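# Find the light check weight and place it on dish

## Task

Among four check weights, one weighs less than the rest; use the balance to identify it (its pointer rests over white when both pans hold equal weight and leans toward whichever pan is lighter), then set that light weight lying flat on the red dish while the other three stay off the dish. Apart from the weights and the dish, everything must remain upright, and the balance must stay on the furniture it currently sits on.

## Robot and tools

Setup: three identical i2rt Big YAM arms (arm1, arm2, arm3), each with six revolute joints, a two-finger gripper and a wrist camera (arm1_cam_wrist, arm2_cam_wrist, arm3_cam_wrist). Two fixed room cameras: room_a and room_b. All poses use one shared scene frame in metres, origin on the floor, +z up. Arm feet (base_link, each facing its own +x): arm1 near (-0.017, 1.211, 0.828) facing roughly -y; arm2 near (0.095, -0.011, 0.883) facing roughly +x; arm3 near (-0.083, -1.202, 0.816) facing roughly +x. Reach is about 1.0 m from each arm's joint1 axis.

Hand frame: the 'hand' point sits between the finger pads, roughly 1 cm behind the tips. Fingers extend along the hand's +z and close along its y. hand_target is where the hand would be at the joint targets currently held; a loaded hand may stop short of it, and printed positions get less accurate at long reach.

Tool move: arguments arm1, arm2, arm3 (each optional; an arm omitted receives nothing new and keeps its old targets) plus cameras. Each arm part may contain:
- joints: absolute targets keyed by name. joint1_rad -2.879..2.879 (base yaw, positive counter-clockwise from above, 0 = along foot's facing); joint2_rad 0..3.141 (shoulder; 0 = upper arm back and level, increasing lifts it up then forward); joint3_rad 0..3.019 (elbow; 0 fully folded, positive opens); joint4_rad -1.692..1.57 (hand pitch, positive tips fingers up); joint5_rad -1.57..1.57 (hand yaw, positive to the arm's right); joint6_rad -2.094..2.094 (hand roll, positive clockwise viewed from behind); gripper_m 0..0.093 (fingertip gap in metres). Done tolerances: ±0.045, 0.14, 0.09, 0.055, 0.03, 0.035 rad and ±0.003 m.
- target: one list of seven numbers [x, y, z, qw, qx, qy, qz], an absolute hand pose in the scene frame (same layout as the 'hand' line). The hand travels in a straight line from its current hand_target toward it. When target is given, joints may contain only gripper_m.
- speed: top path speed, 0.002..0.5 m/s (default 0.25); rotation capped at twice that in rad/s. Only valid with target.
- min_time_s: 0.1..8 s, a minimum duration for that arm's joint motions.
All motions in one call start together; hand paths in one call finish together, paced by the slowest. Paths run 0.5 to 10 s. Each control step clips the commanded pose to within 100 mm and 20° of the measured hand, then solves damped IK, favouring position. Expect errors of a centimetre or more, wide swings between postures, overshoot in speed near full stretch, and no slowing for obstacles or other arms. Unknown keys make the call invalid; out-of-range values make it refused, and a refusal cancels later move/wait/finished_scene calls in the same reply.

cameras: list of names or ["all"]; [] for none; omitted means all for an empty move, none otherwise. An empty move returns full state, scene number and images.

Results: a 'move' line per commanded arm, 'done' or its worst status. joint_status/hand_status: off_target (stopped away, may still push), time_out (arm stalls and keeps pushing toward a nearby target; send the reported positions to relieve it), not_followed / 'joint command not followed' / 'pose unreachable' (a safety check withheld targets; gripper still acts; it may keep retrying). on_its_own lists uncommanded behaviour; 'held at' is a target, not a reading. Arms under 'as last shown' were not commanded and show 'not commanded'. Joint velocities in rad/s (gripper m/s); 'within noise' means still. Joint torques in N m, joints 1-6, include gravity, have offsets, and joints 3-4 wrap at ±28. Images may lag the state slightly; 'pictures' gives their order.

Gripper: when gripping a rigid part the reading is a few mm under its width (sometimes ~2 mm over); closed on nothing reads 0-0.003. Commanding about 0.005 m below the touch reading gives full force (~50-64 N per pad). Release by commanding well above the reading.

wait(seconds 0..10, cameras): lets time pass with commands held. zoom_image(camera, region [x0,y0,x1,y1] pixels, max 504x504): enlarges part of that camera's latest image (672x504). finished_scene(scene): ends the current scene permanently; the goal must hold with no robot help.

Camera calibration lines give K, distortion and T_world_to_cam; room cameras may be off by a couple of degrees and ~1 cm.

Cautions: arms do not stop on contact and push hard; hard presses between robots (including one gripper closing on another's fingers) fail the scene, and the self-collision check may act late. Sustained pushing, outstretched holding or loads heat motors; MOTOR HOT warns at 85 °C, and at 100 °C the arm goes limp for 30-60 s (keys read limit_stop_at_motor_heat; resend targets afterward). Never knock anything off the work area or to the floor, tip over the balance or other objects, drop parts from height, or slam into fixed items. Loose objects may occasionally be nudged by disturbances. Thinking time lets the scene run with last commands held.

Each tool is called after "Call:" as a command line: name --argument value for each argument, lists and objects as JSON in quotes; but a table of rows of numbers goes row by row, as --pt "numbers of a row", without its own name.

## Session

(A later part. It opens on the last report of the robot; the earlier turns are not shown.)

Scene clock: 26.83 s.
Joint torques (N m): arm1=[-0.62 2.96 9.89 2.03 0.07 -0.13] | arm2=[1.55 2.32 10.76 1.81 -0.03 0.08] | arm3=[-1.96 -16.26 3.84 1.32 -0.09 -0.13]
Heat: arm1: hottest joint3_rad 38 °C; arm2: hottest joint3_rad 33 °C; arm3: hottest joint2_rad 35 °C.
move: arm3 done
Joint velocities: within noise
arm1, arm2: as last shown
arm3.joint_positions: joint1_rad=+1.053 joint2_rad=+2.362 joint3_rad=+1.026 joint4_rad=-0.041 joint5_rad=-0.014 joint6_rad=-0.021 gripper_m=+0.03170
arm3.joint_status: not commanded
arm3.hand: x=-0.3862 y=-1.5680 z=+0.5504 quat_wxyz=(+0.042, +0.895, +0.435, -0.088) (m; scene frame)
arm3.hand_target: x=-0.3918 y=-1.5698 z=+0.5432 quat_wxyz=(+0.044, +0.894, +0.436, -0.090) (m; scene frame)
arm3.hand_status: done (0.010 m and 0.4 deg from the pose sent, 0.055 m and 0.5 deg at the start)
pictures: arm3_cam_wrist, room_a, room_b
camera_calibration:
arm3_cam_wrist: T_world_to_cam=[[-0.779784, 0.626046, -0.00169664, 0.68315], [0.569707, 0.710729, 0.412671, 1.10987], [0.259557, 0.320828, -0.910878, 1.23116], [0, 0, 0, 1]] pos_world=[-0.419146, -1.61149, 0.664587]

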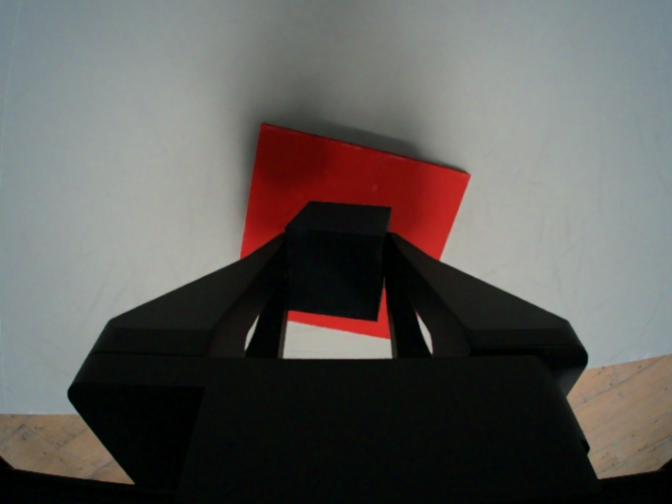

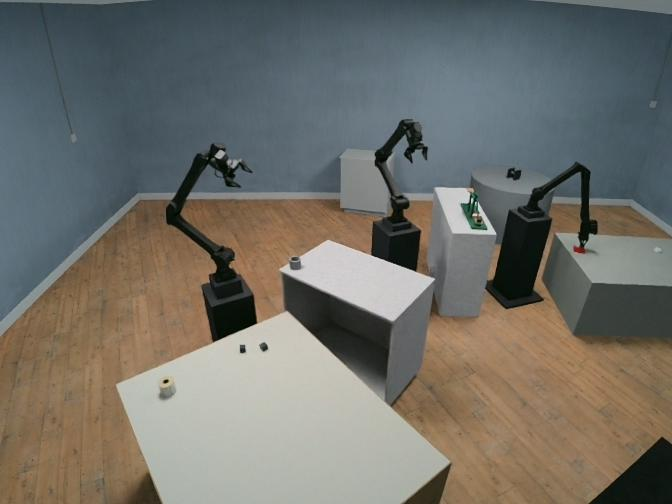

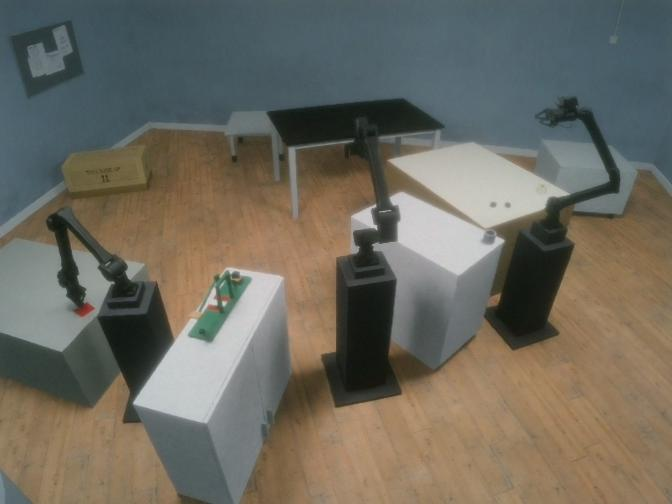

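Call:
move --arm3 '{"target":[-0.392,-1.569,0.528,0.044,0.8945,0.436,-0.0904],"speed":0.05}' --cameras '["arm3_cam_wrist","room_b","room_a"]'

Call:
zoom_image --camera "room_b" --region '[60, 270, 120, 330]'

Call:
zoom_image --camera "room_a" --region '[550, 215, 610, 275]'

Scene clock: 28.43 s.
Joint torques (N m): arm1=[-0.15 3.14 9.94 2.13 0.1 -0.15] | arm2=[1.55 2.32 10.7 1.78 -0.04 0.1] | arm3=[-1.96 -16.09 3.54 1.37 -0.09 -0.13]
Heat: arm1: hottest joint3_rad 38 °C; arm2: hottest joint3_rad 33 °C; arm3: hottest joint2_rad 35 °C.
move: arm3 off_target
Joint velocities: within noise
arm1, arm2: as last shown
arm3.joint_positions: joint1_rad=+1.053 joint2_rad=+2.397 joint3_rad=+1.041 joint4_rad=-0.018 joint5_rad=-0.014 joint6_rad=-0.022 gripper_m=+0.03170
arm3.joint_status: not commanded
arm3.hand: x=-0.3870 y=-1.5682 z=+0.5375 quat_wxyz=(+0.043, +0.895, +0.435, -0.089) (m; scene frame)
arm3.hand_target: x=-0.3919 y=-1.5688 z=+0.5283 quat_wxyz=(+0.044, +0.894, +0.436, -0.090) (m; scene frame)
arm3.hand_status: off_target (0.011 m and 0.3 deg from the pose sent, 0.023 m and 0.4 deg at the start)
pictures: arm3_cam_wrist, room_a, room_b
camera_calibration:
arm3_cam_wrist: T_world_to_cam=[[-0.780017, 0.625756, -0.00179994, 0.682177], [0.570111, 0.711835, 0.4102, 1.11888], [0.257966, 0.318937, -0.911994, 1.2167], [0, 0, 0, 1]] pos_world=[-0.419643, -1.61138, 0.651885]

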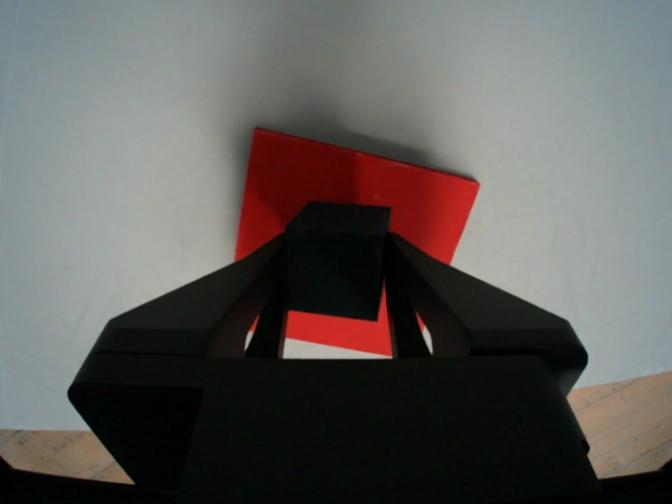

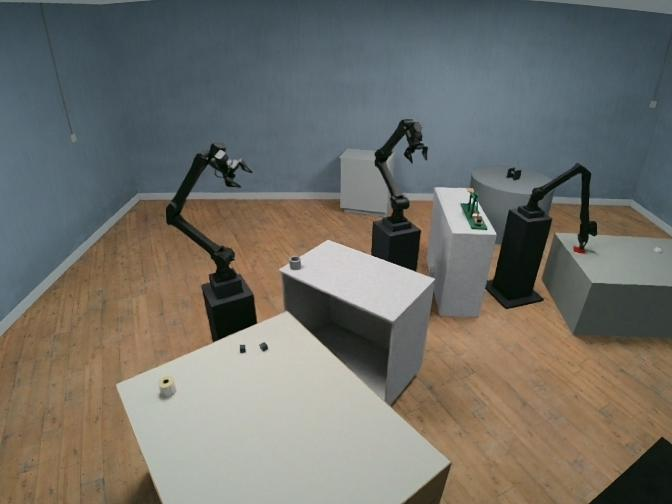

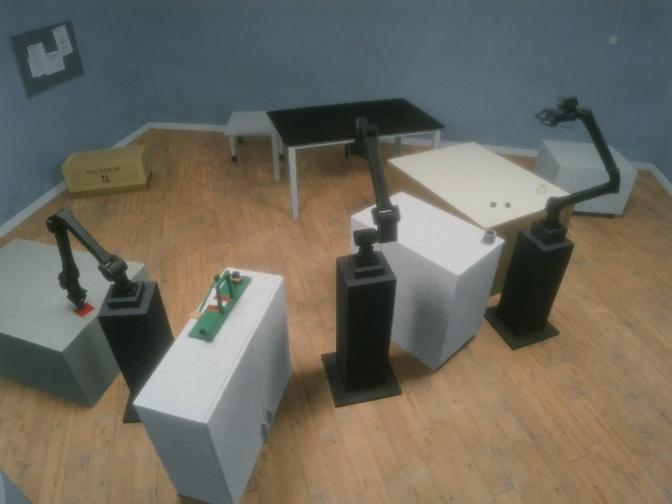

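Scaled by 8.400 from the camera's 672x504 image, which has a finer 960x720 frame.

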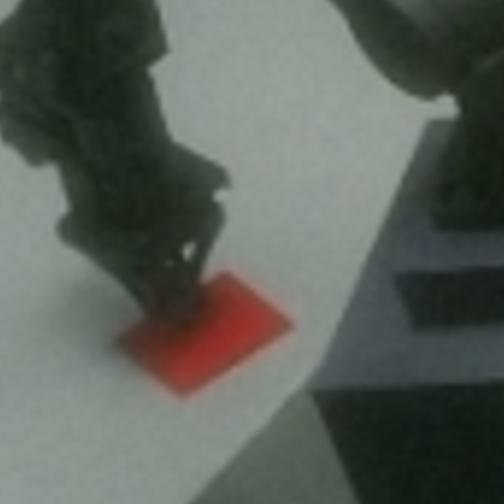

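Scaled by 8.400 from the camera's 672x504 image, which has a finer 960x720 frame.

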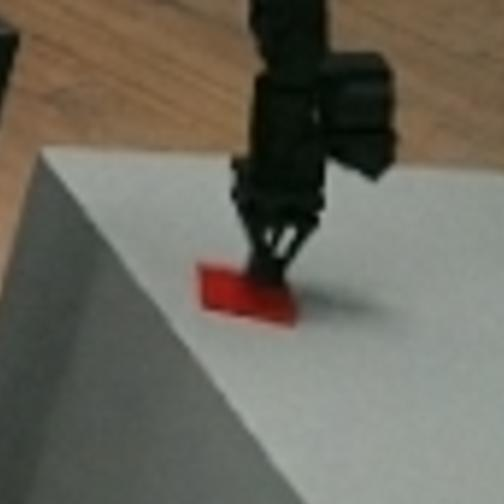

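Call:
move --arm3 '{"target":[-0.391,-1.569,0.516,0.044,0.8945,0.436,-0.0904],"speed":0.04}'

Call:
move --arm3 '{"target":[-0.391,-1.569,0.508,0.044,0.8945,0.436,-0.0904],"speed":0.04}' --cameras '["arm3_cam_wrist","room_b","room_a"]'

Call:
zoom_image --camera "room_b" --region '[60, 270, 120, 330]'

Call:
zoom_image --camera "room_a" --region '[550, 215, 610, 275]'

Scene clock: 29.63 s.
Joint torques (N m): arm1=[-0.26 2.84 9.87 2.15 0.09 -0.14] | arm2=[1.44 2.37 10.77 1.74 -0.04 0.1] | arm3=[-1.9 -15.79 3.71 1.43 -0.07 -0.11]
Heat: arm1: hottest joint3_rad 38 °C; arm2: hottest joint3_rad 33 °C; arm3: hottest joint2_rad 35 °C.
move: arm3 off_target
Joint velocities: within noise
arm1, arm2: as last shown
arm3.joint_positions: joint1_rad=+1.053 joint2_rad=+2.421 joint3_rad=+1.052 joint4_rad=-0.001 joint5_rad=-0.014 joint6_rad=-0.022 gripper_m=+0.03170
arm3.joint_status: not commanded
arm3.hand: x=-0.3879 y=-1.5694 z=+0.5289 quat_wxyz=(+0.044, +0.895, +0.435, -0.091) (m; scene frame)
arm3.hand_target: x=-0.3908 y=-1.5687 z=+0.5165 quat_wxyz=(+0.044, +0.894, +0.436, -0.090) (m; scene frame)
arm3.hand_status: off_target (0.013 m and 0.1 deg from the pose sent, 0.022 m and 0.3 deg at the start)
pictures: none

Scene clock: 30.60 s.
Joint torques (N m): arm1=[-0.32 3.55 9.91 2.11 0.11 -0.14] | arm2=[1.55 2.43 10.73 1.78 -0.03 0.09] | arm3=[-1.85 -14.62 3.97 1.58 -0.05 -0.11]
Heat: arm1: hottest joint3_rad 38 °C; arm2: hottest joint3_rad 34 °C; arm3: hottest joint2_rad 35 °C.
move: arm3 off_target
Joint velocities: within noise
arm1.joint_positions: joint1_rad=+0.776 joint2_rad=+0.602 joint3_rad=+1.507 joint4_rad=-1.261 joint5_rad=+0.098 joint6_rad=+0.607 gripper_m=+0.09396
arm1.joint_status: not commanded
arm1.hand: x=-0.1701 y=+1.0660 z=+1.4453 quat_wxyz=(-0.349, -0.815, -0.066, +0.458) (m; scene frame)
arm1.hand_target: x=-0.1672 y=+1.0692 z=+1.4585 quat_wxyz=(-0.357, -0.807, -0.065, +0.467) (m; scene frame)
arm1.hand_status: not commanded
arm2.joint_positions: joint1_rad=+0.021 joint2_rad=+0.603 joint3_rad=+1.379 joint4_rad=-1.633 joint5_rad=-0.031 joint6_rad=+0.148 gripper_m=+0.09396
arm2.joint_status: not commanded
arm2.hand: x=-0.0901 y=-0.0176 z=+1.3638 quat_wxyz=(+0.028, +0.934, -0.076, -0.347) (m; scene frame)
arm2.hand_target: x=-0.0886 y=-0.0177 z=+1.3731 quat_wxyz=(+0.029, +0.930, -0.075, -0.358) (m; scene frame)
arm2.hand_status: not commanded
arm3.joint_positions: joint1_rad=+1.053 joint2_rad=+2.424 joint3_rad=+1.059 joint4_rad=+0.006 joint5_rad=-0.015 joint6_rad=-0.022 gripper_m=+0.03170
arm3.joint_status: not commanded
arm3.hand: x=-0.3906 y=-1.5727 z=+0.5288 quat_wxyz=(+0.046, +0.894, +0.435, -0.095) (m; scene frame)
arm3.hand_target: x=-0.3905 y=-1.5684 z=+0.5090 quat_wxyz=(+0.044, +0.894, +0.436, -0.090) (m; scene frame)
arm3.hand_status: off_target (0.021 m and 0.6 deg from the pose sent, 0.021 m and 0.1 deg at the start)
pictures: arm3_cam_wrist, room_a, room_b
camera_calibration:
arm3_cam_wrist: T_world_to_cam=[[-0.780234, 0.625483, -0.00236994, 0.681893], [0.573548, 0.716951, 0.396263, 1.1446], [0.249555, 0.307819, -0.918134, 1.19364], [0, 0, 0, 1]] pos_world=[-0.422326, -1.61456, 0.643971]

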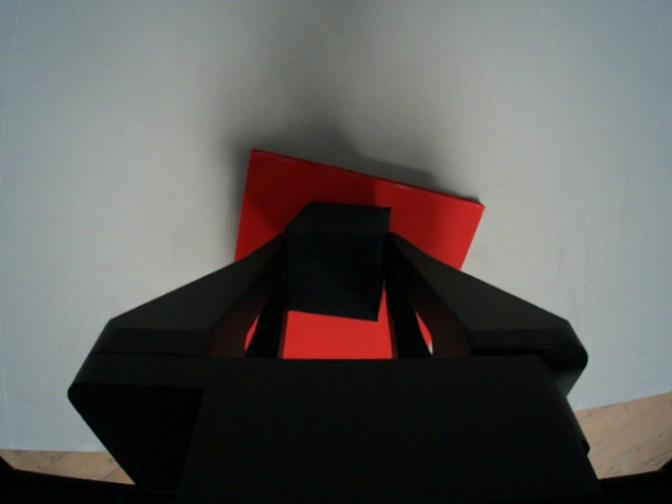

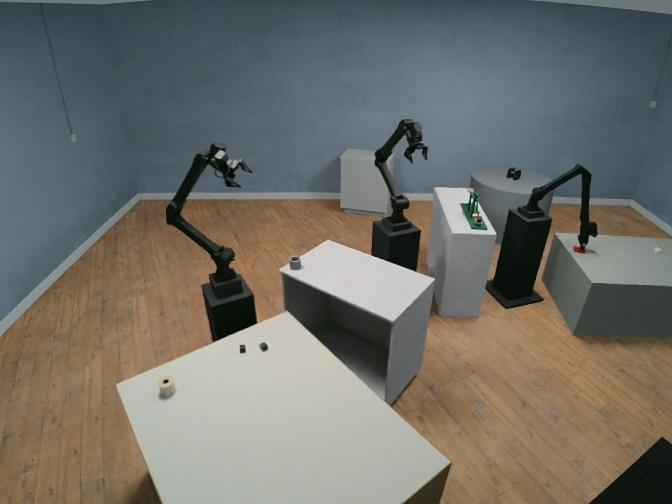

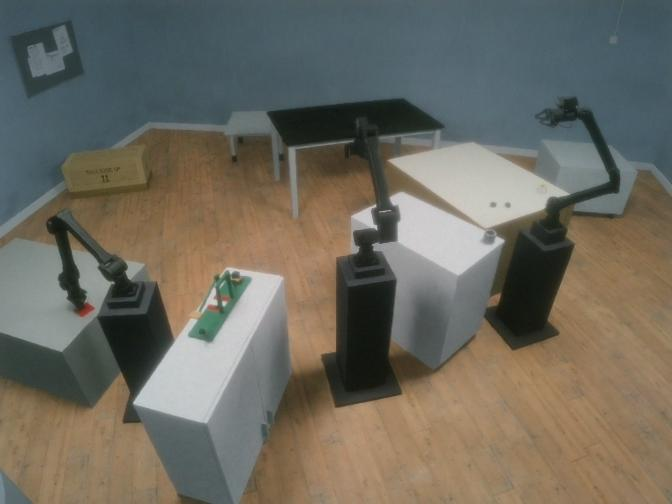

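Scaled by 8.400 from the camera's 672x504 image, which has a finer 960x720 frame.

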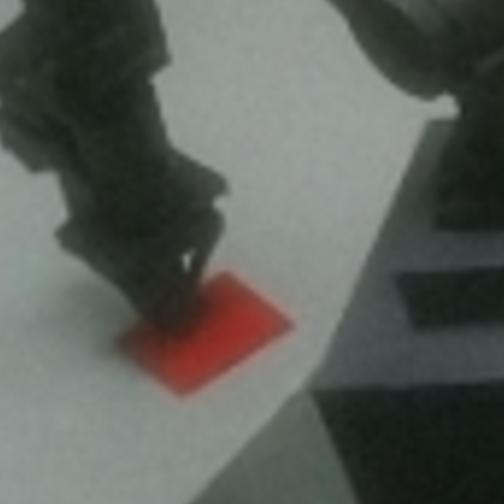

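Scaled by 8.400 from the camera's 672x504 image, which has a finer 960x720 frame.

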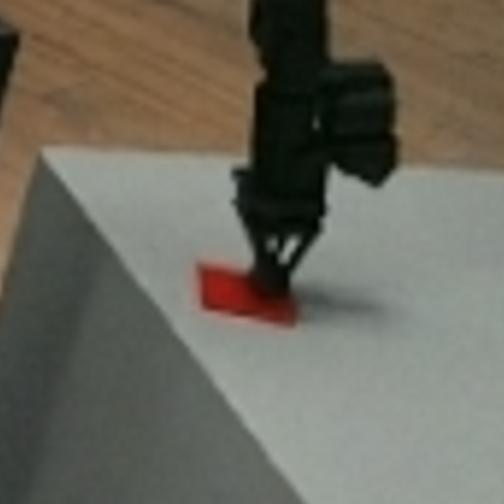

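Contact (z stuck at 0.5288). Release.

Call:
move --arm3 '{"joints":{"gripper_m":0.04}}'

Call:
move --arm3 '{"joints":{"gripper_m":0.075}}' --cameras '["arm3_cam_wrist"]'

Scene clock: 31.47 s.
Joint torques (N m): arm1=[-0.44 3.02 9.87 2.13 0.1 -0.15] | arm2=[1.55 2.2 10.73 1.78 -0.02 0.08] | arm3=[-1.73 -15.97 3.25 1.32 -0.05 -0.11]
Heat: arm1: hottest joint3_rad 38 °C; arm2: hottest joint3_rad 34 °C; arm3: hottest joint2_rad 35 °C.
move: arm3 done
Joint velocities: within noise
arm1, arm2: as last shown
arm3.joint_positions: joint1_rad=+1.053 joint2_rad=+2.444 joint3_rad=+1.067 joint4_rad=+0.013 joint5_rad=-0.015 joint6_rad=-0.022 gripper_m=+0.03992
arm3.joint_status: all done
arm3.hand: x=-0.3900 y=-1.5719 z=+0.5214 quat_wxyz=(+0.045, +0.894, +0.435, -0.094) (m; scene frame)
arm3.hand_target: x=-0.3904 y=-1.5683 z=+0.5090 quat_wxyz=(+0.044, +0.894, +0.436, -0.090) (m; scene frame)
arm3.hand_status: not commanded
pictures: none

Scene clock: 32.10 s.
Joint torques (N m): arm1=[-0.38 3.14 9.88 2.14 0.1 -0.15] | arm2=[1.49 2.37 10.77 1.8 -0.03 0.09] | arm3=[-1.79 -15.97 3.22 1.29 -0.04 -0.11]
Heat: arm1: hottest joint3_rad 38 °C; arm2: hottest joint3_rad 34 °C; arm3: hottest joint2_rad 36 °C.
move: arm3 done
Joint velocities: within noise
arm1, arm2: as last shown
arm3.joint_positions: joint1_rad=+1.053 joint2_rad=+2.444 joint3_rad=+1.067 joint4_rad=+0.013 joint5_rad=-0.015 joint6_rad=-0.022 gripper_m=+0.07480
arm3.joint_status: all done
arm3.hand: x=-0.3900 y=-1.5719 z=+0.5214 quat_wxyz=(+0.045, +0.894, +0.435, -0.094) (m; scene frame)
arm3.hand_target: x=-0.3904 y=-1.5683 z=+0.5090 quat_wxyz=(+0.044, +0.894, +0.436, -0.090) (m; scene frame)
arm3.hand_status: not commanded
pictures: arm3_cam_wrist
camera_calibration:
arm3_cam_wrist: T_world_to_cam=[[-0.780223, 0.625497, -0.00243007, 0.68194], [0.572684, 0.715898, 0.399404, 1.14297], [0.251566, 0.310233, -0.916772, 1.19029], [0, 0, 0, 1]] pos_world=[-0.42193, -1.61407, 0.636374]

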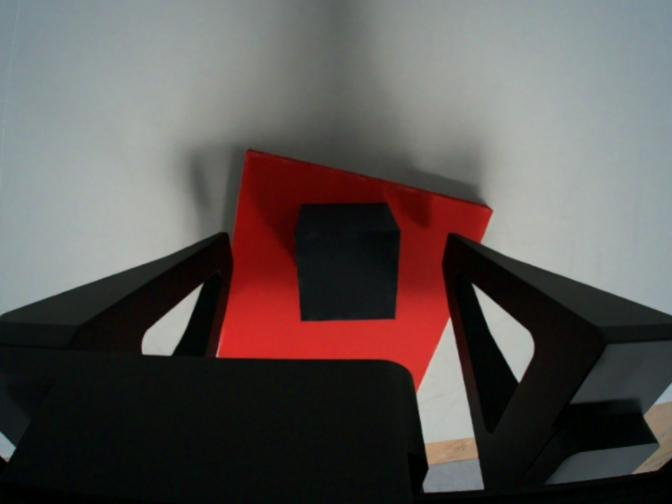

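Call:
move --arm3 '{"target":[-0.378,-1.555,0.72,0.044,0.8945,0.436,-0.0904],"speed":0.15}' --cameras '["arm3_cam_wrist","room_b"]'

Call:
zoom_image --camera "room_b" --region '[60, 270, 120, 330]'

Call:
zoom_image --camera "room_b" --region '[160, 250, 260, 350]'

Scene clock: 34.43 s.
Joint torques (N m): arm1=[0.21 3.19 9.95 2.07 0.08 -0.14] | arm2=[1.44 2.08 10.71 1.8 -0.05 0.09] | arm3=[-2.08 -16.03 4.45 0.57 -0.06 -0.13]
Heat: arm1: hottest joint3_rad 38 °C; arm2: hottest joint3_rad 34 °C; arm3: hottest joint2_rad 36 °C.
move: arm3 done
Joint velocities: within noise
arm1, arm2: as last shown
arm3.joint_positions: joint1_rad=+1.052 joint2_rad=+1.899 joint3_rad=+0.893 joint4_rad=-0.359 joint5_rad=-0.015 joint6_rad=-0.023 gripper_m=+0.07490
arm3.joint_status: not commanded
arm3.hand: x=-0.3777 y=-1.5597 z=+0.7187 quat_wxyz=(+0.045, +0.894, +0.435, -0.093) (m; scene frame)
arm3.hand_target: x=-0.3781 y=-1.5550 z=+0.7199 quat_wxyz=(+0.044, +0.894, +0.436, -0.090) (m; scene frame)
arm3.hand_status: done (0.005 m and 0.4 deg from the pose sent, 0.200 m and 0.4 deg at the start)
pictures: arm3_cam_wrist, room_b
camera_calibration:
arm3_cam_wrist: T_world_to_cam=[[-0.780191, 0.625537, -0.00230565, 0.684344], [0.572471, 0.715481, 0.400455, 1.04693], [0.252149, 0.311111, -0.916314, 1.36552], [0, 0, 0, 1]] pos_world=[-0.409731, -1.60197, 0.833575]

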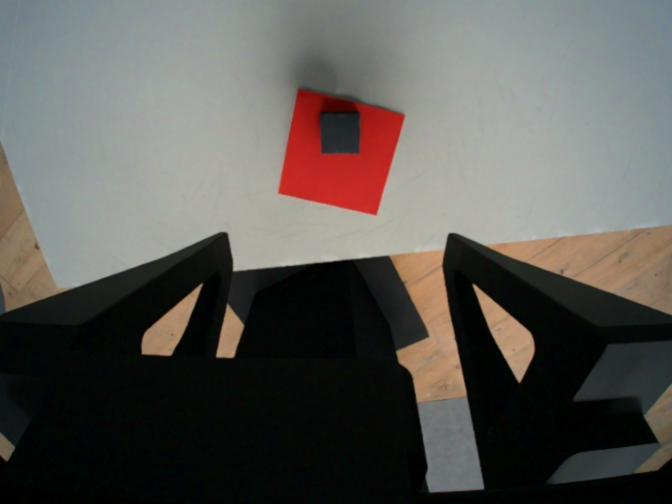

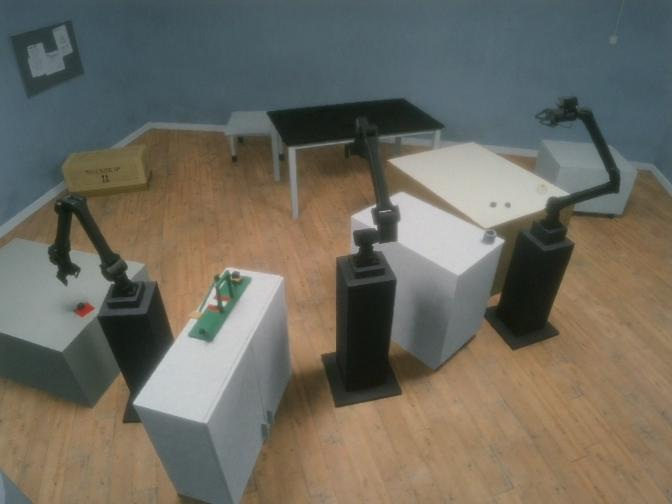

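Scaled by 8.400 from the camera's 672x504 image, which has a finer 960x720 frame.

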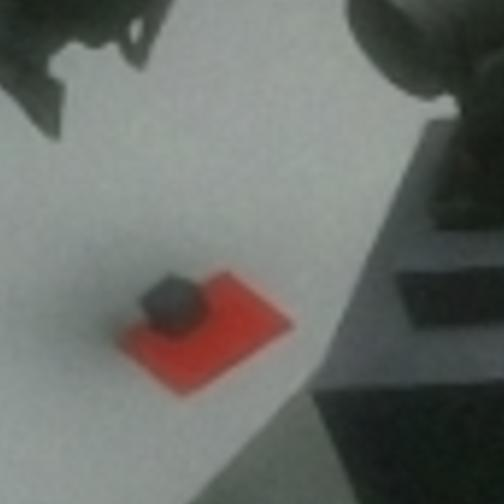

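Scaled by 5.040 from the camera's 672x504 image, which has a finer 960x720 frame.

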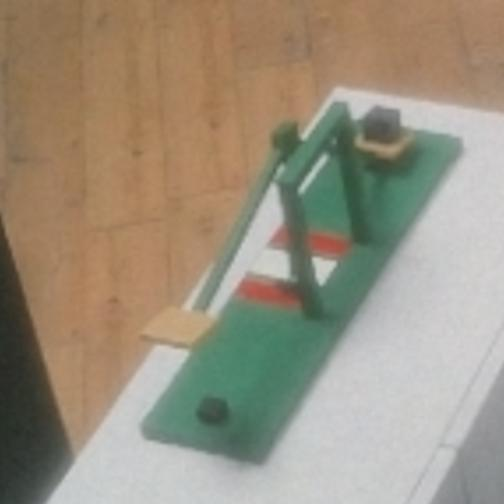

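Call:
finished_scene --scene 2

The scene is finished: the task was done.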